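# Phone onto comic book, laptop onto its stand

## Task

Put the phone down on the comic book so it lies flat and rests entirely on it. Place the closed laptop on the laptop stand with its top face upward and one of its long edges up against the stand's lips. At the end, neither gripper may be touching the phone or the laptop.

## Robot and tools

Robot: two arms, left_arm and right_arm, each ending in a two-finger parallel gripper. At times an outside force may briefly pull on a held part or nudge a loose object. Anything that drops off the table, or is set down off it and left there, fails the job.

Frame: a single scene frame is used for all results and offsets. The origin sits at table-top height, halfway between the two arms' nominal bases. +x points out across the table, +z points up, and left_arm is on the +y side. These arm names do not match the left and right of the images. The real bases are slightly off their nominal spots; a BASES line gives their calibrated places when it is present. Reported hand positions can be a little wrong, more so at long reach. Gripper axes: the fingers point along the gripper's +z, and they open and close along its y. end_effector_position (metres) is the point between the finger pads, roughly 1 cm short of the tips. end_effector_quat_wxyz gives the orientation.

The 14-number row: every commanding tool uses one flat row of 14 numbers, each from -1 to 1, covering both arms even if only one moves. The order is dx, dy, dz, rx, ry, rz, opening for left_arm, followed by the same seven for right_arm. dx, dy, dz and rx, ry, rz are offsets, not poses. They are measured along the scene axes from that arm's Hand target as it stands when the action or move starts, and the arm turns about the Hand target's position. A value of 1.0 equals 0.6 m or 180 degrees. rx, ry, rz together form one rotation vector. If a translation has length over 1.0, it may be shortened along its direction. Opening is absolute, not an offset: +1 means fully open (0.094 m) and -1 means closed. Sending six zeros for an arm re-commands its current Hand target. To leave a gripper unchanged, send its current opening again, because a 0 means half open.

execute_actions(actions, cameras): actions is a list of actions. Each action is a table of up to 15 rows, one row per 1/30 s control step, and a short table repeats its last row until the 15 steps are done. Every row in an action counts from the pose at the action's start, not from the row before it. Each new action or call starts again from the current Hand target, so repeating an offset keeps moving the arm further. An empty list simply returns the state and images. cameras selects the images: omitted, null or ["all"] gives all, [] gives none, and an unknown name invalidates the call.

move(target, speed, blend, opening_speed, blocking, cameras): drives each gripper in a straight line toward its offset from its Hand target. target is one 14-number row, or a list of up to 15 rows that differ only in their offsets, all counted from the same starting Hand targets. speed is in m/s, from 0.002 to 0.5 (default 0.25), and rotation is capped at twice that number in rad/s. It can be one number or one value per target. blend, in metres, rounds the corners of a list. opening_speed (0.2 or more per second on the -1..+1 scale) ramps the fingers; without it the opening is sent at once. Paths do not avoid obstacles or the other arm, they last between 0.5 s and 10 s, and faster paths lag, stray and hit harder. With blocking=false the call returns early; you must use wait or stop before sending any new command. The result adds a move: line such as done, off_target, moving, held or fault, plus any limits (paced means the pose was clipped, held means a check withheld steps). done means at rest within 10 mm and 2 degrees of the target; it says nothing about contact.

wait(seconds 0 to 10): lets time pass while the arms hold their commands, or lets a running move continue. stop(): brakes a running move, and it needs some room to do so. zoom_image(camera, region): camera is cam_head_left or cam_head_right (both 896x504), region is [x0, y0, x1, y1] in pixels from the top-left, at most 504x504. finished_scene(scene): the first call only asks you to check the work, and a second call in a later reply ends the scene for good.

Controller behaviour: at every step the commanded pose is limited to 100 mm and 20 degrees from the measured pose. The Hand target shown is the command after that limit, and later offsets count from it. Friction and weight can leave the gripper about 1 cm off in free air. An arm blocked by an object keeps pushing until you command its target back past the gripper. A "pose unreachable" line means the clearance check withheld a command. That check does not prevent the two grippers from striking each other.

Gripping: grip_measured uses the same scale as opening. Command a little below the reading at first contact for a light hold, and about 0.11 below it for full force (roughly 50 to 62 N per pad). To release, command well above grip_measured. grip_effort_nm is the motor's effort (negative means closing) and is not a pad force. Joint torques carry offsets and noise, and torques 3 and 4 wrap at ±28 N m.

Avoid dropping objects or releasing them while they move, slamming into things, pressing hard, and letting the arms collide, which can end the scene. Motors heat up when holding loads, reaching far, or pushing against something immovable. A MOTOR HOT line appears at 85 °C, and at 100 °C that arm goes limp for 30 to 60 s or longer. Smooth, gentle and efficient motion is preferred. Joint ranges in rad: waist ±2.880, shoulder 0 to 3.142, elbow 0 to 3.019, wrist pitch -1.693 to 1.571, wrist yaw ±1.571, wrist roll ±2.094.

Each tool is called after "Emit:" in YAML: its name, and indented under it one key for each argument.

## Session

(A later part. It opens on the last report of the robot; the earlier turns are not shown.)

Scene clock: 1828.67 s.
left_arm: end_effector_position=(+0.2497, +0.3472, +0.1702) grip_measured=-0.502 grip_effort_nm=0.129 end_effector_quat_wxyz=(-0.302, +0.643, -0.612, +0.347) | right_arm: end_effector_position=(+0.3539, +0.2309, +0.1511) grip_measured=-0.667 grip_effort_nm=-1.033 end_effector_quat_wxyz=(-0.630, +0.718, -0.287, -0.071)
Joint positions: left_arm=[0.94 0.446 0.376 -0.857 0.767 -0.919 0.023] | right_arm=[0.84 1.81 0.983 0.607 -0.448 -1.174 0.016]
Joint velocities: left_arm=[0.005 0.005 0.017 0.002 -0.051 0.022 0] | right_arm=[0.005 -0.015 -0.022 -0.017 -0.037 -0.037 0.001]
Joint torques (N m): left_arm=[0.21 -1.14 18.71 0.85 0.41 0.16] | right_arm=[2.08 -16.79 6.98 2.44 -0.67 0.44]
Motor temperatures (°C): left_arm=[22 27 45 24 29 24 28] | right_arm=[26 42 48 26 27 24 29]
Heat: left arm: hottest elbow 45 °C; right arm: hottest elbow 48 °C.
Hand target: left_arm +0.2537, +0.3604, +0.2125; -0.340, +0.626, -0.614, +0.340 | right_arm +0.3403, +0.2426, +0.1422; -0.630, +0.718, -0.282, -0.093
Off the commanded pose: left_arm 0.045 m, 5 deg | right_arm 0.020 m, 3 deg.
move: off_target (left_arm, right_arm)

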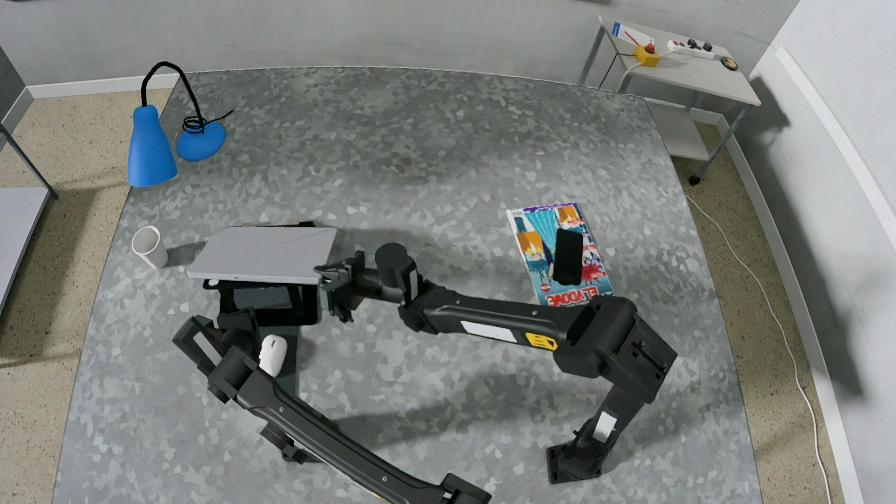

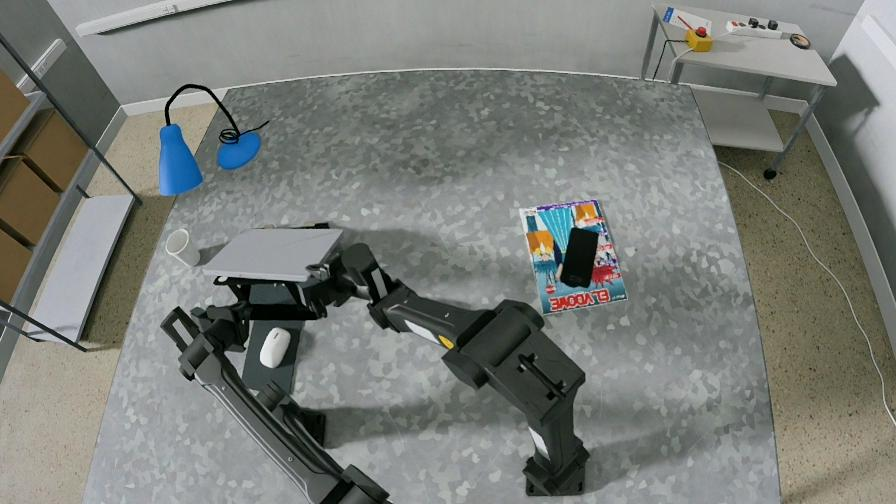

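Emit:
move:
  target: [0,0,0,0,0,0,-0.5,0.045,0,-0.01,0,0,0,-0.95]
  speed: 0.03

Emit:
zoom_image:
  camera: "cam_head_right"
  region: [180, 200, 340, 320]

Emit:
zoom_image:
  camera: "cam_head_left"
  region: [190, 200, 350, 330]

Scene clock: 1834.87 s.
left_arm: end_effector_position=(+0.2490, +0.3469, +0.1713) grip_measured=-0.502 grip_effort_nm=0.129 end_effector_quat_wxyz=(-0.305, +0.642, -0.612, +0.347) | right_arm: end_effector_position=(+0.3630, +0.2298, +0.1437) grip_measured=-0.667 grip_effort_nm=-1.043 end_effector_quat_wxyz=(-0.630, +0.719, -0.283, -0.079)
Joint positions: left_arm=[0.944 0.439 0.376 -0.861 0.769 -0.915 0.023] | right_arm=[0.82 1.839 0.999 0.62 -0.486 -1.175 0.016]
Joint velocities: left_arm=[0.005 -0.005 0.022 0.002 -0.037 0.022 0] | right_arm=[0.005 -0.015 0.002 0.002 0.051 -0.037 0]
Joint torques (N m): left_arm=[-0.32 -0.44 18.67 0.88 0.42 0.17] | right_arm=[0.85 -16.03 9.46 1.72 -0.67 0.37]
Motor temperatures (°C): left_arm=[22 27 47 24 29 24 28] | right_arm=[26 42 47 26 27 24 29]
Heat: left arm: hottest elbow 47 °C; right arm: hottest elbow 47 °C.
Hand target: left_arm +0.2536, +0.3605, +0.2125; -0.340, +0.626, -0.614, +0.340 | right_arm +0.3671, +0.2421, +0.1360; -0.630, +0.718, -0.281, -0.093
Off the commanded pose: left_arm 0.044 m, 5 deg | right_arm 0.015 m, 2 deg.
move: off_target (left_arm, right_arm)

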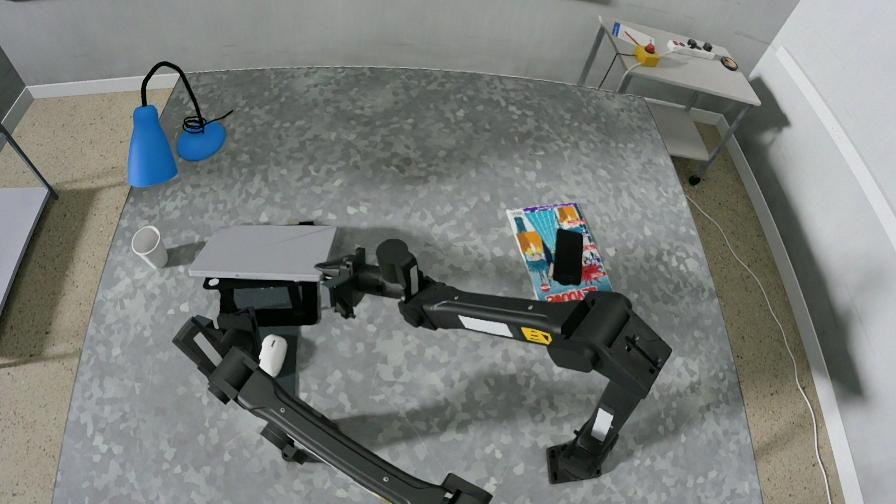

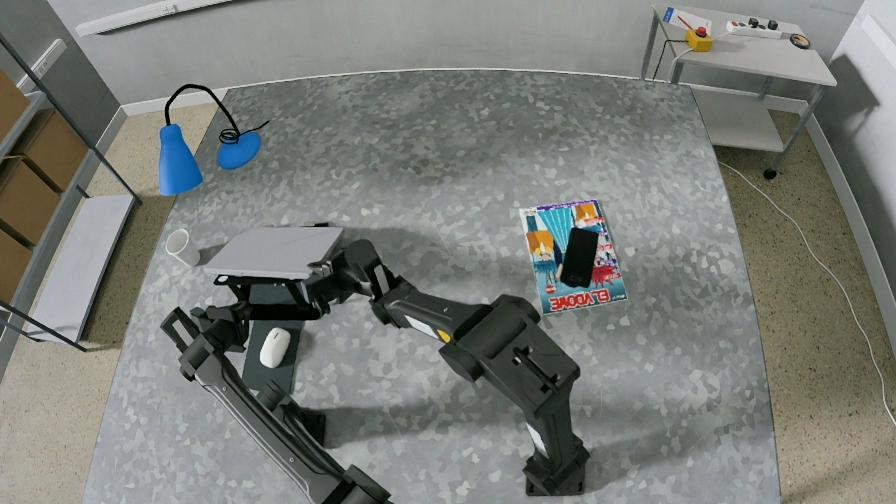

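Scaled by 3.150.

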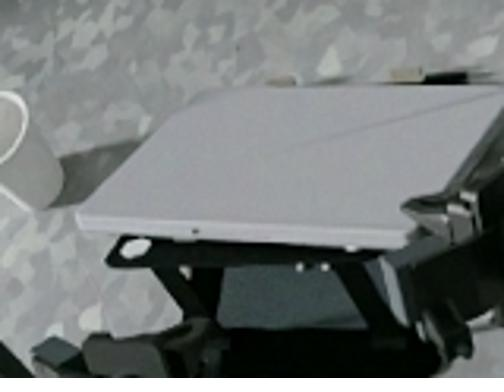

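Scaled by 3.150.

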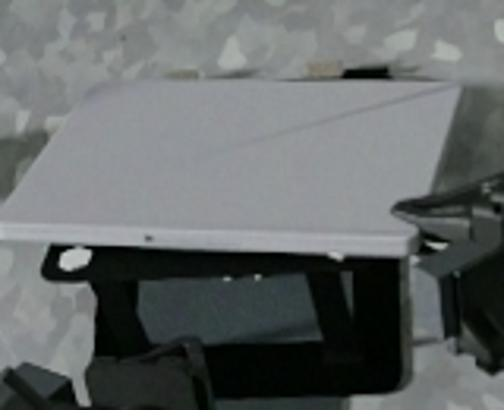

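Emit:
zoom_image:
  camera: "cam_head_left"
  region: [220, 210, 340, 250]

Emit:
zoom_image:
  camera: "cam_head_right"
  region: [230, 210, 350, 250]

Scaled by 4.200.

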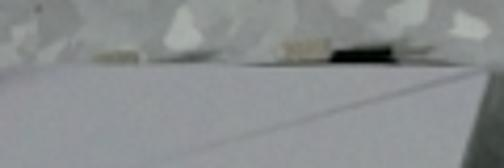

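Scaled by 4.200.

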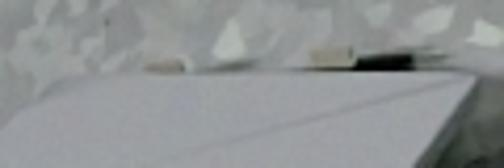

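Emit:
move:
  target: [0,0,0,0,0,0,-0.5,0.0,-0.01,0.008,0,0,0,-0.5]
  opening_speed: 0.25

Emit:
zoom_image:
  camera: "cam_head_right"
  region: [230, 210, 350, 250]

Emit:
zoom_image:
  camera: "cam_head_left"
  region: [190, 200, 350, 330]

Scene clock: 1848.67 s.
left_arm: end_effector_position=(+0.2490, +0.3469, +0.1713) grip_measured=-0.502 grip_effort_nm=0.129 end_effector_quat_wxyz=(-0.305, +0.642, -0.612, +0.347) | right_arm: end_effector_position=(+0.3608, +0.2296, +0.1441) grip_measured=-0.502 grip_effort_nm=0.071 end_effector_quat_wxyz=(-0.630, +0.719, -0.279, -0.090)
Joint positions: left_arm=[0.944 0.439 0.376 -0.861 0.77 -0.914 0.023] | right_arm=[0.816 1.839 0.999 0.62 -0.51 -1.167 0.023]
Joint velocities: left_arm=[-0.015 -0.015 -0.007 0.017 0.037 -0.081 0] | right_arm=[-0.005 -0.005 -0.002 -0.007 -0.007 -0.007 0]
Joint torques (N m): left_arm=[-0.15 -0.62 18.74 0.83 0.38 0.18] | right_arm=[0.56 -16.67 8.7 1.43 -0.16 0.28]
Motor temperatures (°C): left_arm=[22 27 51 24 29 24 27] | right_arm=[26 41 46 25 27 24 29]
Heat: left arm: hottest elbow 51 °C; right arm: hottest elbow 46 °C.
Hand target: left_arm +0.2536, +0.3604, +0.2125; -0.340, +0.626, -0.614, +0.340 | right_arm +0.3671, +0.2362, +0.1408; -0.630, +0.718, -0.281, -0.093
Off the commanded pose: left_arm 0.044 m, 5 deg | right_arm 0.010 m, 0 deg.
move: off_target (left_arm)

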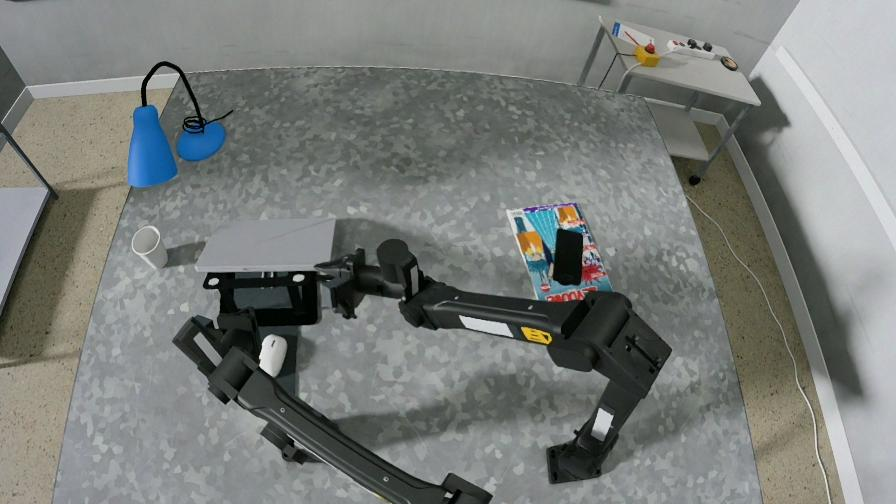

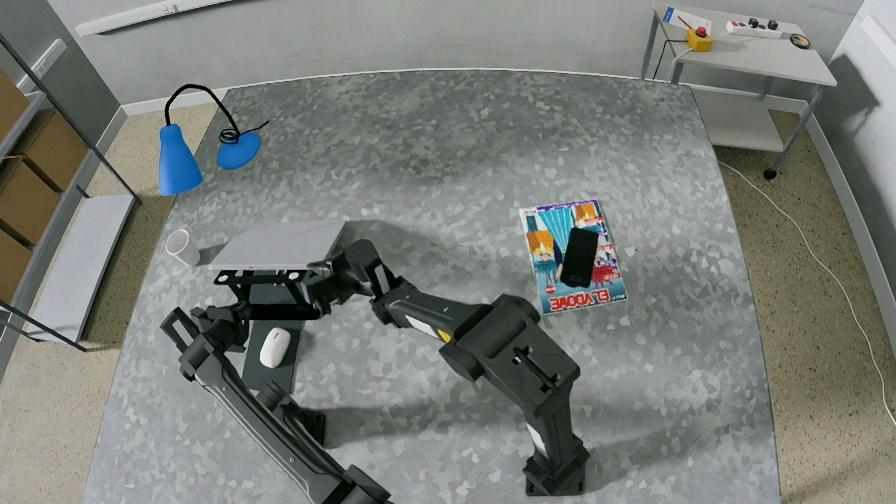

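Scaled by 4.200.

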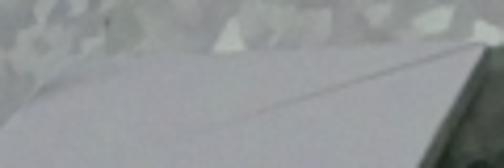

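Scaled by 3.150.

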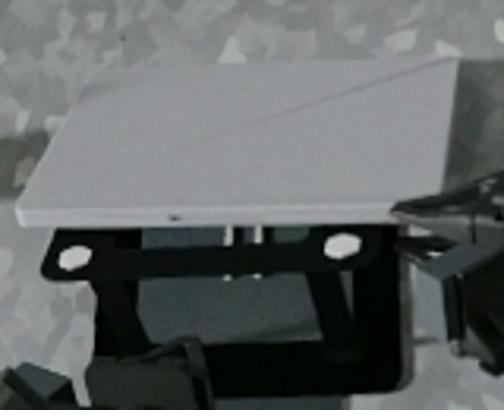

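Emit:
zoom_image:
  camera: "cam_head_left"
  region: [180, 205, 340, 295]

Emit:
zoom_image:
  camera: "cam_head_right"
  region: [200, 205, 360, 295]

Scaled by 3.150.

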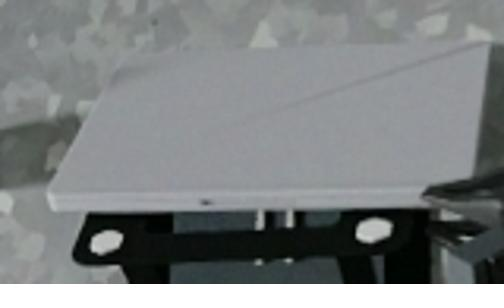

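Scaled by 3.150.

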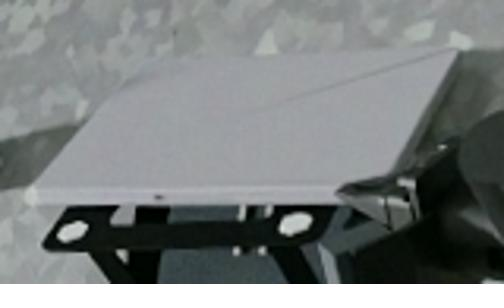

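Emit:
move:
  target: [0,0,0,0,0,0,-0.5,-0.026,-0.13,0.022,0,0,0,-0.45]
  speed: 0.06

Emit:
zoom_image:
  camera: "cam_head_right"
  region: [200, 205, 360, 295]

Emit:
zoom_image:
  camera: "cam_head_left"
  region: [180, 205, 340, 295]

Scene clock: 1899.03 s.
left_arm: end_effector_position=(+0.2490, +0.3469, +0.1713) grip_measured=-0.502 grip_effort_nm=0.134 end_effector_quat_wxyz=(-0.305, +0.642, -0.612, +0.347) | right_arm: end_effector_position=(+0.3486, +0.1657, +0.1445) grip_measured=-0.451 grip_effort_nm=0.066 end_effector_quat_wxyz=(-0.620, +0.723, -0.288, -0.102)
Joint positions: left_arm=[0.944 0.439 0.376 -0.861 0.77 -0.914 0.023] | right_arm=[0.738 1.727 0.848 0.622 -0.596 -1.176 0.026]
Joint velocities: left_arm=[-0.015 0.005 0.007 -0.012 0.007 -0.051 0] | right_arm=[-0.005 -0.005 0.002 -0.007 0.095 0.007 -0.001]
Joint torques (N m): left_arm=[-0.32 -0.38 18.74 0.76 0.46 0.18] | right_arm=[-0.15 -18.61 5.6 2.06 -0.19 0.17]
Motor temperatures (°C): left_arm=[22 26 56 24 28 24 27] | right_arm=[26 42 44 25 26 23 27]
Heat: left arm: hottest elbow 56 °C; right arm: hottest elbow 44 °C.
Hand target: left_arm +0.2536, +0.3604, +0.2125; -0.340, +0.626, -0.614, +0.340 | right_arm +0.3506, +0.1584, +0.1547; -0.630, +0.718, -0.281, -0.093
Off the commanded pose: left_arm 0.044 m, 5 deg | right_arm 0.012 m, 2 deg.
move: off_target (left_arm, right_arm)

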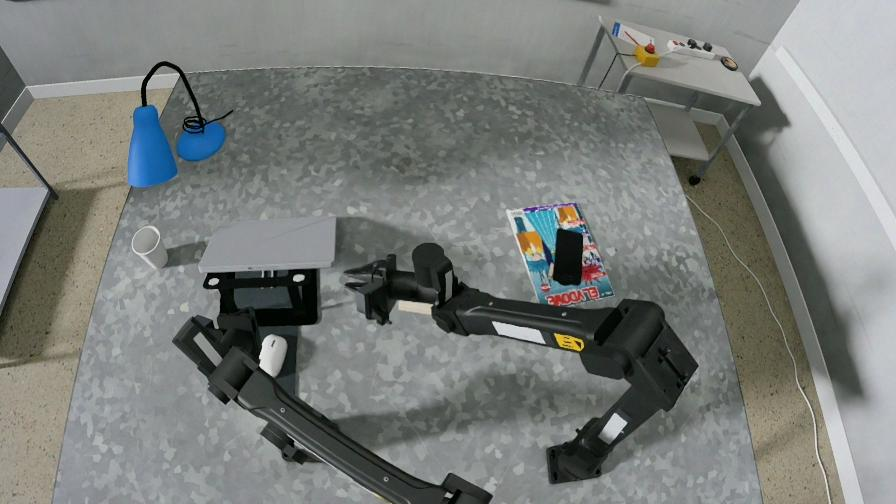

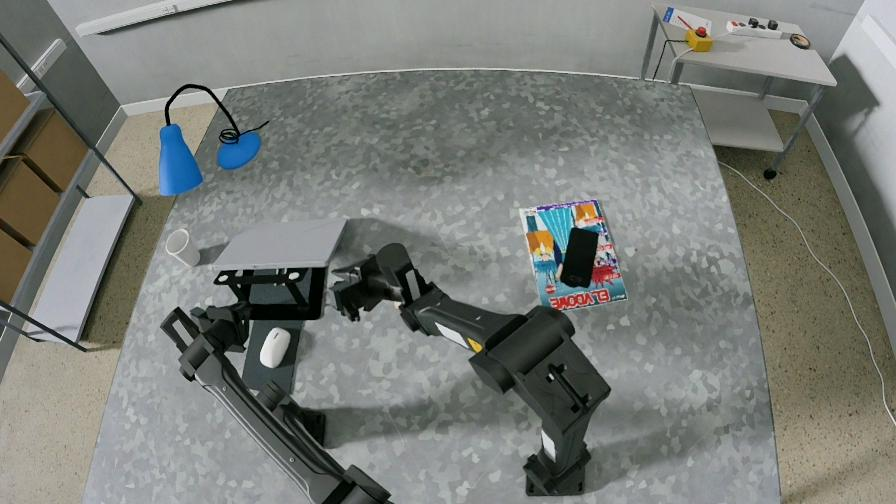

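Scaled by 3.150.

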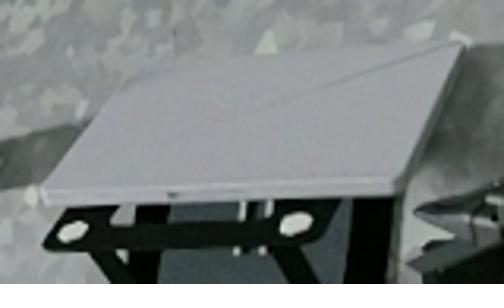

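Scaled by 3.150.

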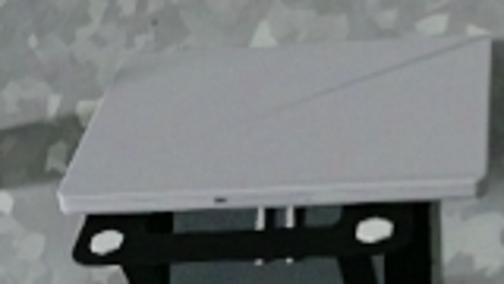

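Emit:
move:
  target: [-0.1,0.0,0.08,0,0,0,-0.5,0,-0.15,0.05,0,0,0,-0.45]
  speed: 0.12

Emit:
zoom_image:
  camera: "cam_head_right"
  region: [220, 210, 360, 290]

Emit:
zoom_image:
  camera: "cam_head_left"
  region: [200, 205, 340, 285]

Scene clock: 1915.57 s.
left_arm: end_effector_position=(+0.1938, +0.3486, +0.2293) grip_measured=-0.502 grip_effort_nm=0.129 end_effector_quat_wxyz=(-0.315, +0.634, -0.611, +0.354) | right_arm: end_effector_position=(+0.3516, +0.0758, +0.1845) grip_measured=-0.451 grip_effort_nm=0.066 end_effector_quat_wxyz=(-0.631, +0.717, -0.279, -0.096)
Joint positions: left_arm=[1.387 0.49 0.564 -1.473 0.977 -0.284 0.023] | right_arm=[0.571 1.528 0.719 0.551 -0.757 -1.228 0.026]
Joint velocities: left_arm=[-0.024 -0.005 0.002 0.012 -0.051 0.037 0] | right_arm=[0.005 -0.005 0.007 0.012 -0.066 -0.051 0]
Joint torques (N m): left_arm=[0.09 1.26 17.48 0.06 0.63 0.17] | right_arm=[-0.21 -15.33 5.89 1.06 -0.2 0.14]
Motor temperatures (°C): left_arm=[22 26 56 24 28 24 27] | right_arm=[26 40 43 25 26 23 27]
Heat: left arm: hottest elbow 56 °C; right arm: hottest elbow 43 °C.
Hand target: left_arm +0.1929, +0.3609, +0.2595; -0.338, +0.626, -0.616, +0.339 | right_arm +0.3499, +0.0686, +0.1854; -0.630, +0.718, -0.281, -0.093
Off the commanded pose: left_arm 0.033 m, 4 deg | right_arm 0.007 m, 0 deg.
move: off_target (left_arm)

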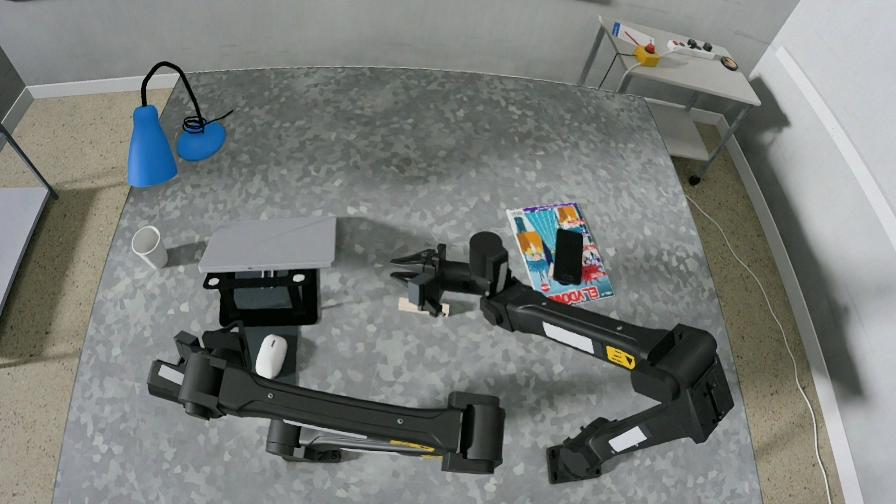

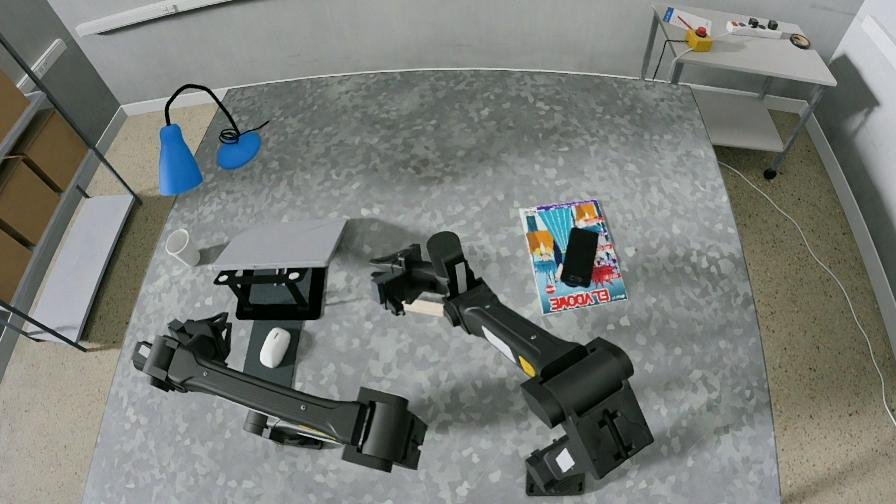

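Scaled by 3.600.

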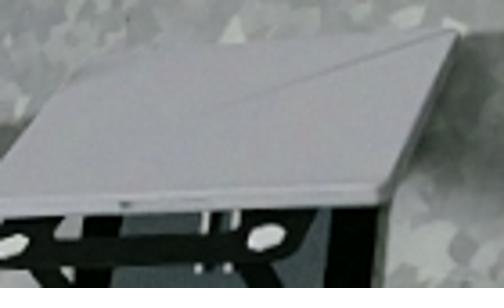

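Scaled by 3.600.

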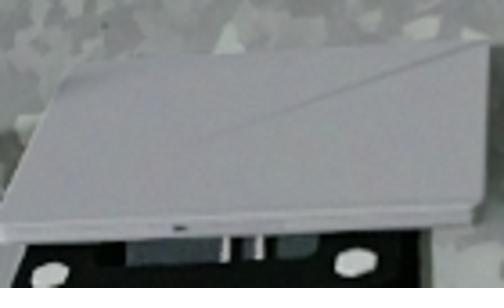

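Emit:
finished_scene:
  scene: 1

This call ended nothing. Check each condition of the task against the scene as it is now, look again where you are not sure, and mend what is not met. Then call finished_scene again.

Emit:
move:
  target: [0.17,-0.093,-0.09,0,0,0,-0.95,0,0,0,0,0,0,-0.45]
  speed: 0.1

Emit:
zoom_image:
  camera: "cam_head_right"
  region: [200, 210, 360, 310]

Emit:
zoom_image:
  camera: "cam_head_left"
  region: [190, 210, 350, 310]

Scene clock: 1948.07 s.
left_arm: end_effector_position=(+0.2924, +0.3065, +0.2127) grip_measured=-0.948 grip_effort_nm=-0.085 end_effector_quat_wxyz=(-0.346, +0.626, -0.611, +0.339) | right_arm: end_effector_position=(+0.3516, +0.0758, +0.1845) grip_measured=-0.451 grip_effort_nm=0.066 end_effector_quat_wxyz=(-0.631, +0.717, -0.279, -0.096)
Joint positions: left_arm=[0.463 0.342 0.408 -0.68 0.394 -1.309 0.002] | right_arm=[0.571 1.528 0.719 0.551 -0.757 -1.228 0.026]
Joint velocities: left_arm=[-0.005 -0.005 -0.007 0.002 -0.095 -0.007 0] | right_arm=[-0.005 -0.005 -0.007 -0.017 -0.037 -0.066 0.001]
Joint torques (N m): left_arm=[-2.84 1.14 11.06 2.61 -0.08 -0.03] | right_arm=[-0.15 -15.27 5.91 1.06 -0.19 0.14]
Motor temperatures (°C): left_arm=[22 26 53 24 28 24 27] | right_arm=[26 39 41 25 25 23 27]
Heat: left arm: hottest elbow 53 °C; right arm: hottest elbow 41 °C.
Hand target: left_arm +0.2961, +0.3045, +0.2077; -0.342, +0.625, -0.613, +0.341 | right_arm +0.3499, +0.0686, +0.1855; -0.630, +0.718, -0.281, -0.093
Off the commanded pose: left_arm 0.008 m, 1 deg | right_arm 0.007 m, 0 deg.
move: done

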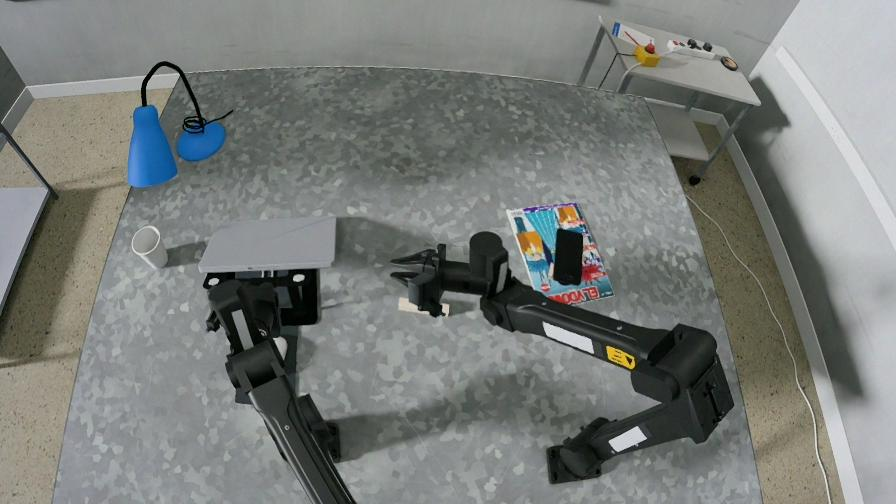

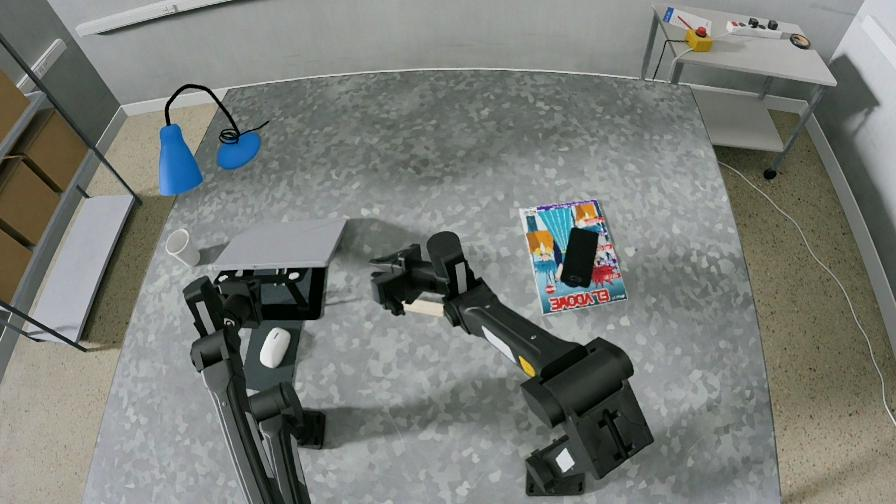

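Scaled by 3.150.

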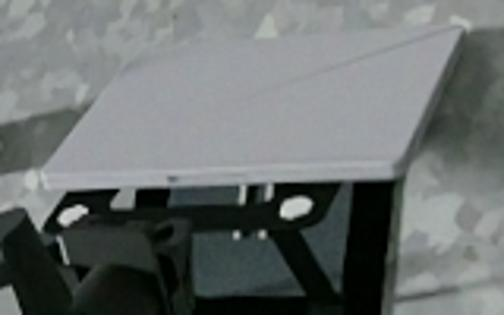

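Scaled by 3.150.

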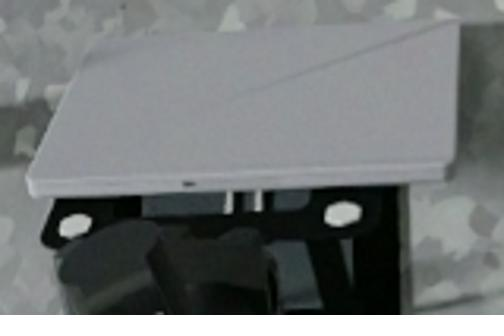

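Emit:
move:
  target: [0.02,-0.058,-0.048,0,0,0,-0.95,0,0,0,0,0,0,-0.45]
  speed: 0.05

Emit:
zoom_image:
  camera: "cam_head_right"
  region: [200, 210, 360, 310]

Emit:
zoom_image:
  camera: "cam_head_left"
  region: [190, 210, 350, 310]

Scene clock: 1953.67 s.
left_arm: end_effector_position=(+0.3056, +0.2725, +0.1802) grip_measured=-0.948 grip_effort_nm=-0.085 end_effector_quat_wxyz=(-0.340, +0.629, -0.613, +0.336) | right_arm: end_effector_position=(+0.3516, +0.0758, +0.1845) grip_measured=-0.451 grip_effort_nm=0.061 end_effector_quat_wxyz=(-0.631, +0.717, -0.279, -0.096)
Joint positions: left_arm=[0.184 0.342 0.323 -0.564 0.163 -1.472 0.002] | right_arm=[0.571 1.528 0.719 0.551 -0.757 -1.228 0.026]
Joint velocities: left_arm=[0.005 -0.024 -0.027 0.012 -0.051 -0.081 0] | right_arm=[-0.015 -0.015 0.012 -0.002 -0.022 0.066 -0.001]
Joint torques (N m): left_arm=[-2.43 0.38 11.1 2.52 -0.22 -0.02] | right_arm=[-0.15 -15.33 5.87 1.07 -0.19 0.14]
Motor temperatures (°C): left_arm=[22 26 52 24 28 24 27] | right_arm=[26 39 41 25 25 23 27]
Heat: left arm: hottest elbow 52 °C; right arm: hottest elbow 41 °C.
Hand target: left_arm +0.3075, +0.2693, +0.1790; -0.342, +0.625, -0.612, +0.342 | right_arm +0.3499, +0.0686, +0.1855; -0.630, +0.718, -0.281, -0.093
Off the commanded pose: left_arm 0.004 m, 1 deg | right_arm 0.007 m, 0 deg.
move: done

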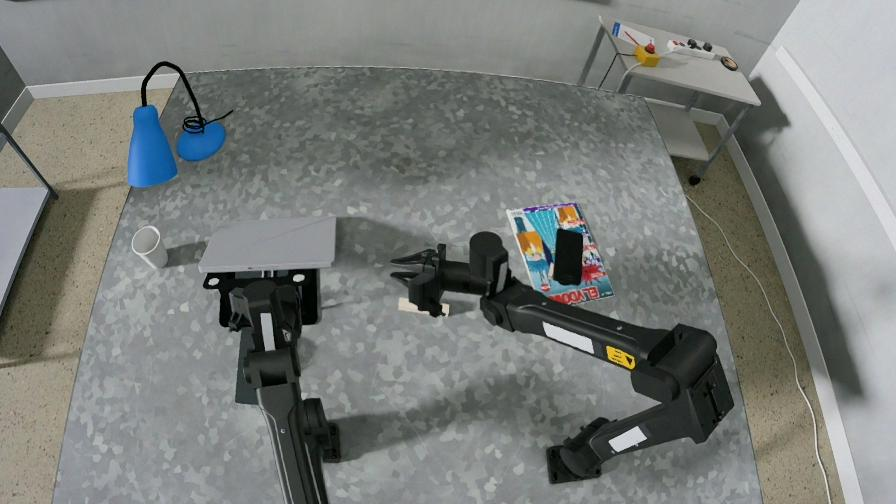

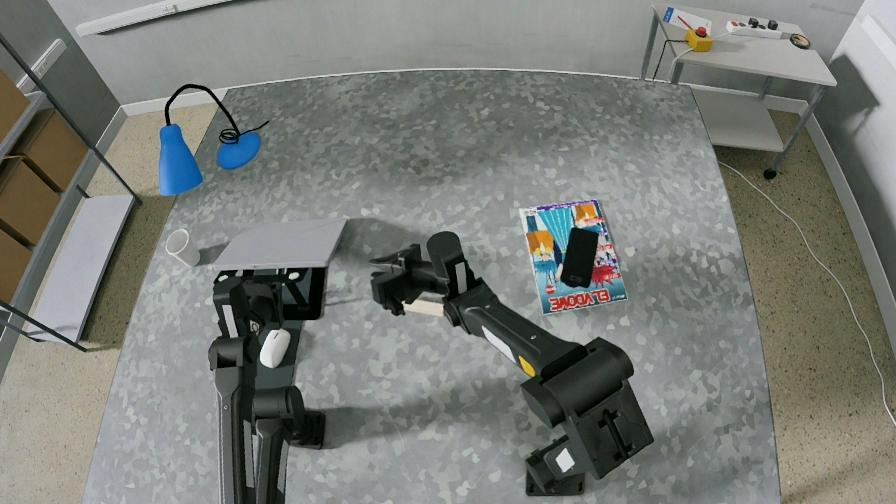

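Scaled by 3.150.

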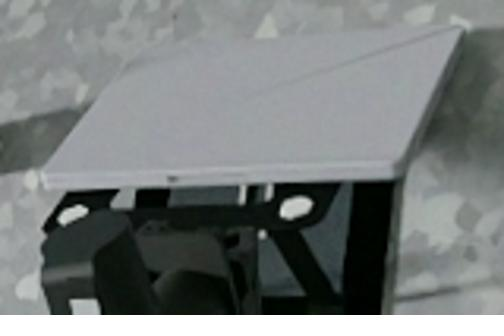

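Scaled by 3.150.

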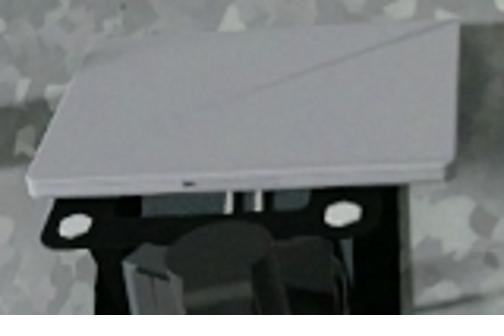

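Emit:
move:
  target: [0.056,0,-0.032,0,0,0,-0.95,0,0,0,0,0,0,-0.45]
  speed: 0.04
  cameras: ["cam_head_left","cam_head_right"]

Emit:
zoom_image:
  camera: "cam_head_right"
  region: [200, 210, 360, 310]

Emit:
zoom_image:
  camera: "cam_head_left"
  region: [190, 210, 350, 310]

Scene clock: 1958.27 s.
left_arm: end_effector_position=(+0.3387, +0.2727, +0.1641) grip_measured=-0.948 grip_effort_nm=-0.085 end_effector_quat_wxyz=(-0.344, +0.627, -0.611, +0.339) | right_arm: end_effector_position=(+0.3516, +0.0758, +0.1845) grip_measured=-0.451 grip_effort_nm=0.066 end_effector_quat_wxyz=(-0.631, +0.717, -0.279, -0.096)
Joint positions: left_arm=[0.142 0.523 0.304 -0.348 0.126 -1.496 0.002] | right_arm=[0.571 1.528 0.719 0.551 -0.757 -1.228 0.026]
Joint velocities: left_arm=[0.005 -0.005 0.002 0.022 0.037 -0.051 0.001] | right_arm=[-0.005 -0.015 0.002 -0.017 -0.037 0.037 0]
Joint torques (N m): left_arm=[-2.61 -0.67 10.74 2.56 -0.16 -0.02] | right_arm=[-0.15 -15.27 5.89 1.06 -0.18 0.14]
Motor temperatures (°C): left_arm=[22 26 51 24 28 23 27] | right_arm=[26 39 41 25 25 23 27]
Heat: left arm: hottest elbow 51 °C; right arm: hottest elbow 41 °C.
Hand target: left_arm +0.3405, +0.2689, +0.1598; -0.342, +0.625, -0.612, +0.342 | right_arm +0.3499, +0.0686, +0.1855; -0.630, +0.718, -0.281, -0.093
Off the commanded pose: left_arm 0.006 m, 1 deg | right_arm 0.007 m, 0 deg.
move: done

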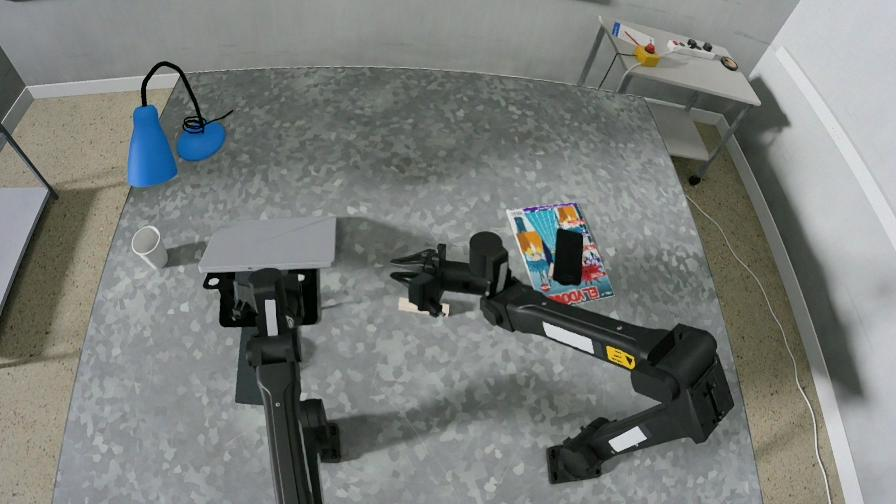

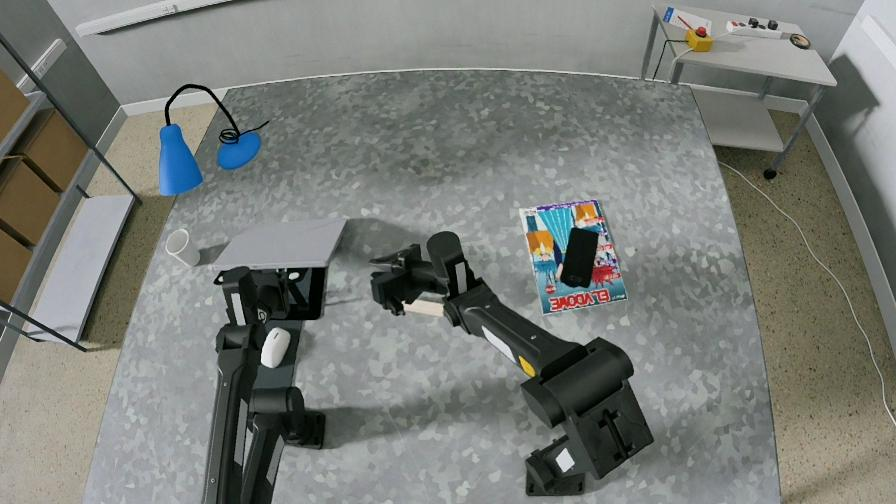

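Scaled by 3.150.

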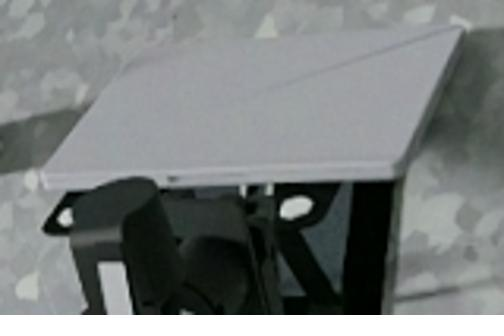

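Scaled by 3.150.

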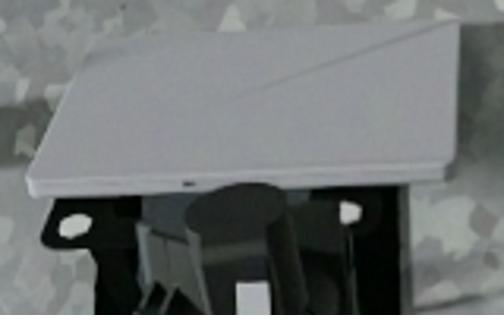

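Emit:
move:
  target: [0.035,0,-0.03,0,0,0,-0.95,0,0,0,0,0,0,-0.45]
  speed: 0.03

Emit:
zoom_image:
  camera: "cam_head_right"
  region: [200, 210, 360, 310]

Emit:
zoom_image:
  camera: "cam_head_left"
  region: [190, 210, 350, 310]

Scene clock: 1963.60 s.
left_arm: end_effector_position=(+0.3601, +0.2729, +0.1460) grip_measured=-0.948 grip_effort_nm=-0.085 end_effector_quat_wxyz=(-0.344, +0.627, -0.611, +0.339) | right_arm: end_effector_position=(+0.3516, +0.0758, +0.1845) grip_measured=-0.451 grip_effort_nm=0.071 end_effector_quat_wxyz=(-0.631, +0.717, -0.279, -0.096)
Joint positions: left_arm=[0.123 0.668 0.29 -0.188 0.111 -1.506 0.002] | right_arm=[0.571 1.528 0.719 0.551 -0.757 -1.228 0.026]
Joint velocities: left_arm=[-0.005 0.005 -0.027 0.022 -0.007 0.007 0] | right_arm=[-0.015 0.015 0.002 -0.007 0.007 0.051 -0.001]
Joint torques (N m): left_arm=[-2.08 -2.2 10.28 2.37 -0.13 -0.01] | right_arm=[-0.21 -15.33 5.89 1.05 -0.19 0.14]
Motor temperatures (°C): left_arm=[22 26 50 24 28 23 27] | right_arm=[26 39 41 25 25 23 27]
Heat: left arm: hottest elbow 50 °C; right arm: hottest elbow 41 °C.
Hand target: left_arm +0.3611, +0.2686, +0.1417; -0.342, +0.625, -0.612, +0.342 | right_arm +0.3499, +0.0686, +0.1855; -0.630, +0.718, -0.281, -0.093
Off the commanded pose: left_arm 0.006 m, 1 deg | right_arm 0.007 m, 0 deg.
move: done

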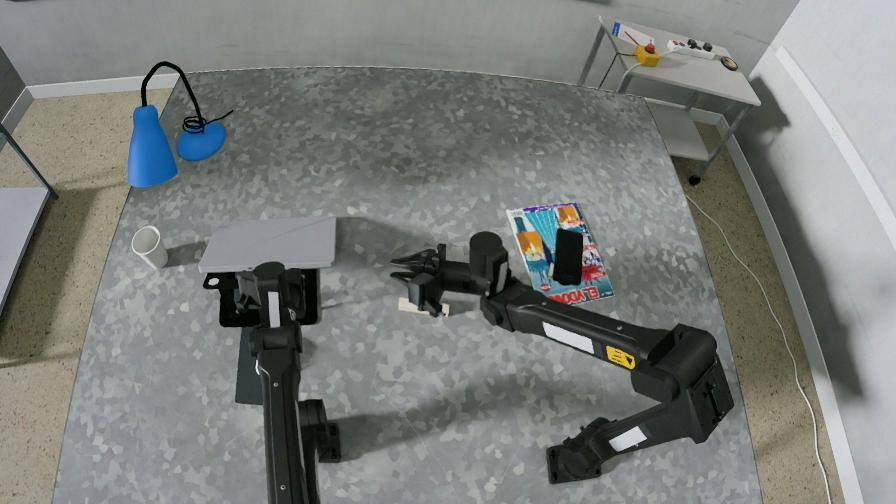

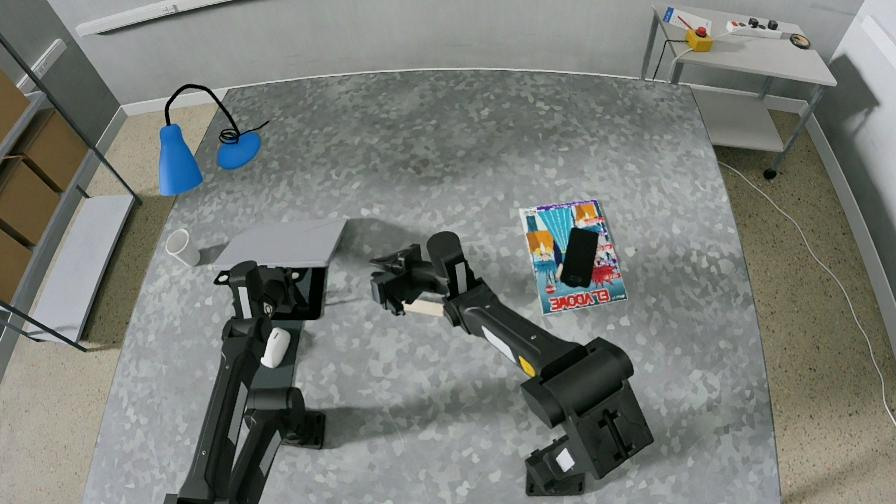

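Scaled by 3.150.

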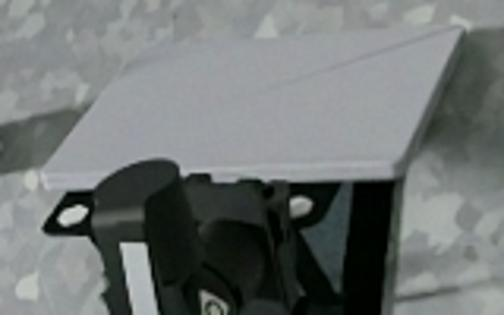

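Scaled by 3.150.

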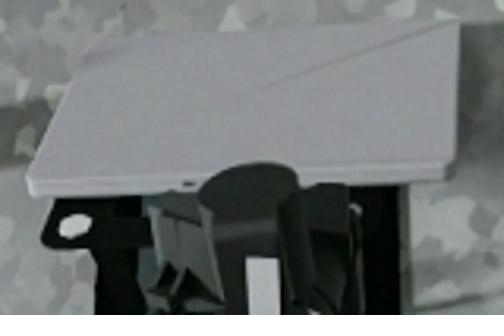

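Emit:
move:
  target: [0.022,0,-0.014,0,0,0,-0.95,0,0,0,0,0,0,-0.45]
  speed: 0.02

Emit:
zoom_image:
  camera: "cam_head_right"
  region: [200, 210, 360, 310]

Emit:
zoom_image:
  camera: "cam_head_left"
  region: [190, 210, 350, 310]

Scene clock: 1968.43 s.
left_arm: end_effector_position=(+0.3737, +0.2729, +0.1410) grip_measured=-0.948 grip_effort_nm=-0.066 end_effector_quat_wxyz=(-0.349, +0.625, -0.608, +0.344) | right_arm: end_effector_position=(+0.3516, +0.0758, +0.1845) grip_measured=-0.451 grip_effort_nm=0.066 end_effector_quat_wxyz=(-0.631, +0.717, -0.279, -0.096)
Joint positions: left_arm=[0.113 0.748 0.29 -0.092 0.104 -1.515 0.002] | right_arm=[0.571 1.528 0.719 0.551 -0.757 -1.228 0.026]
Joint velocities: left_arm=[-0.005 -0.005 -0.017 -0.012 0.022 -0.051 0] | right_arm=[-0.005 -0.005 0.007 -0.002 0.051 -0.007 -0.001]
Joint torques (N m): left_arm=[-2.61 -1.85 10.54 2.19 -0.24 0.02] | right_arm=[-0.09 -15.27 5.9 1.06 -0.19 0.14]
Motor temperatures (°C): left_arm=[22 26 49 24 28 23 27] | right_arm=[26 39 41 25 25 23 27]
Heat: left arm: hottest elbow 49 °C; right arm: hottest elbow 41 °C.
Hand target: left_arm +0.3741, +0.2685, +0.1334; -0.342, +0.625, -0.612, +0.342 | right_arm +0.3499, +0.0686, +0.1855; -0.630, +0.718, -0.281, -0.093
Off the commanded pose: left_arm 0.009 m, 1 deg | right_arm 0.007 m, 0 deg.
move: done

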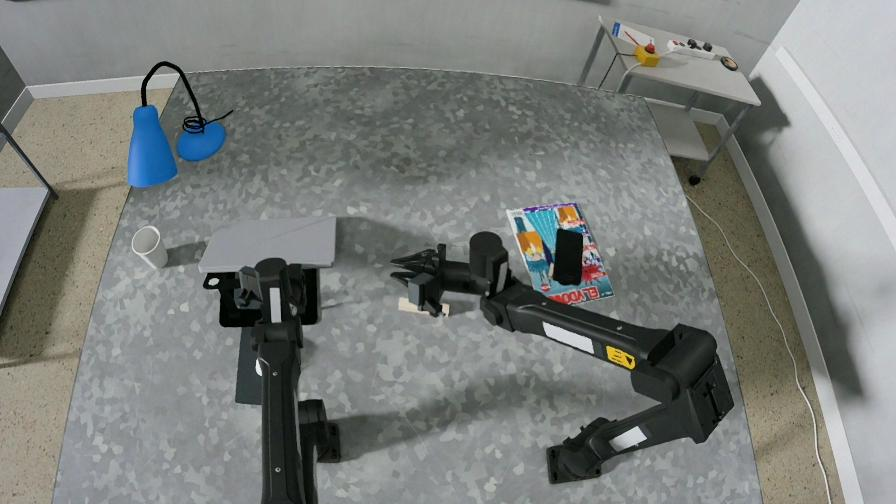

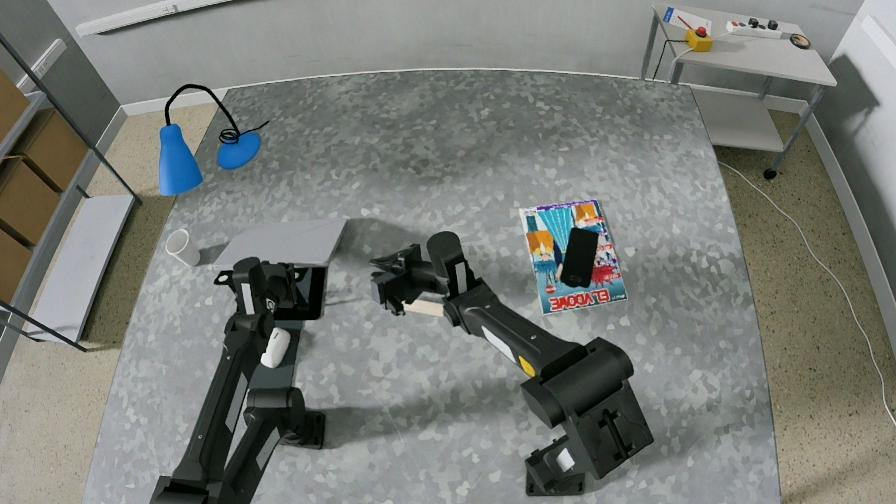

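Scaled by 3.150.

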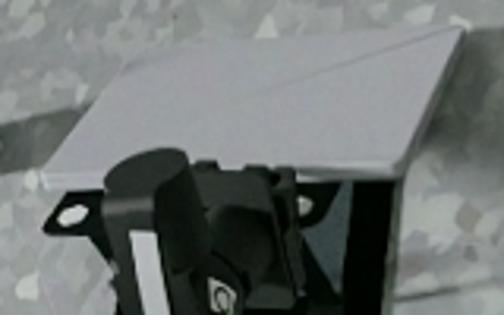

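Scaled by 3.150.

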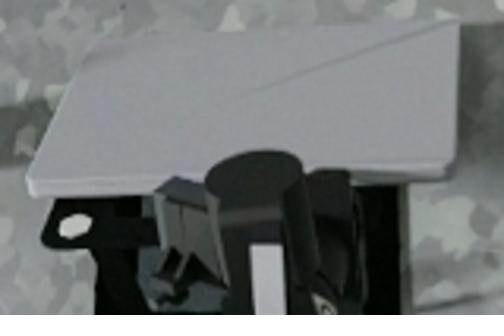

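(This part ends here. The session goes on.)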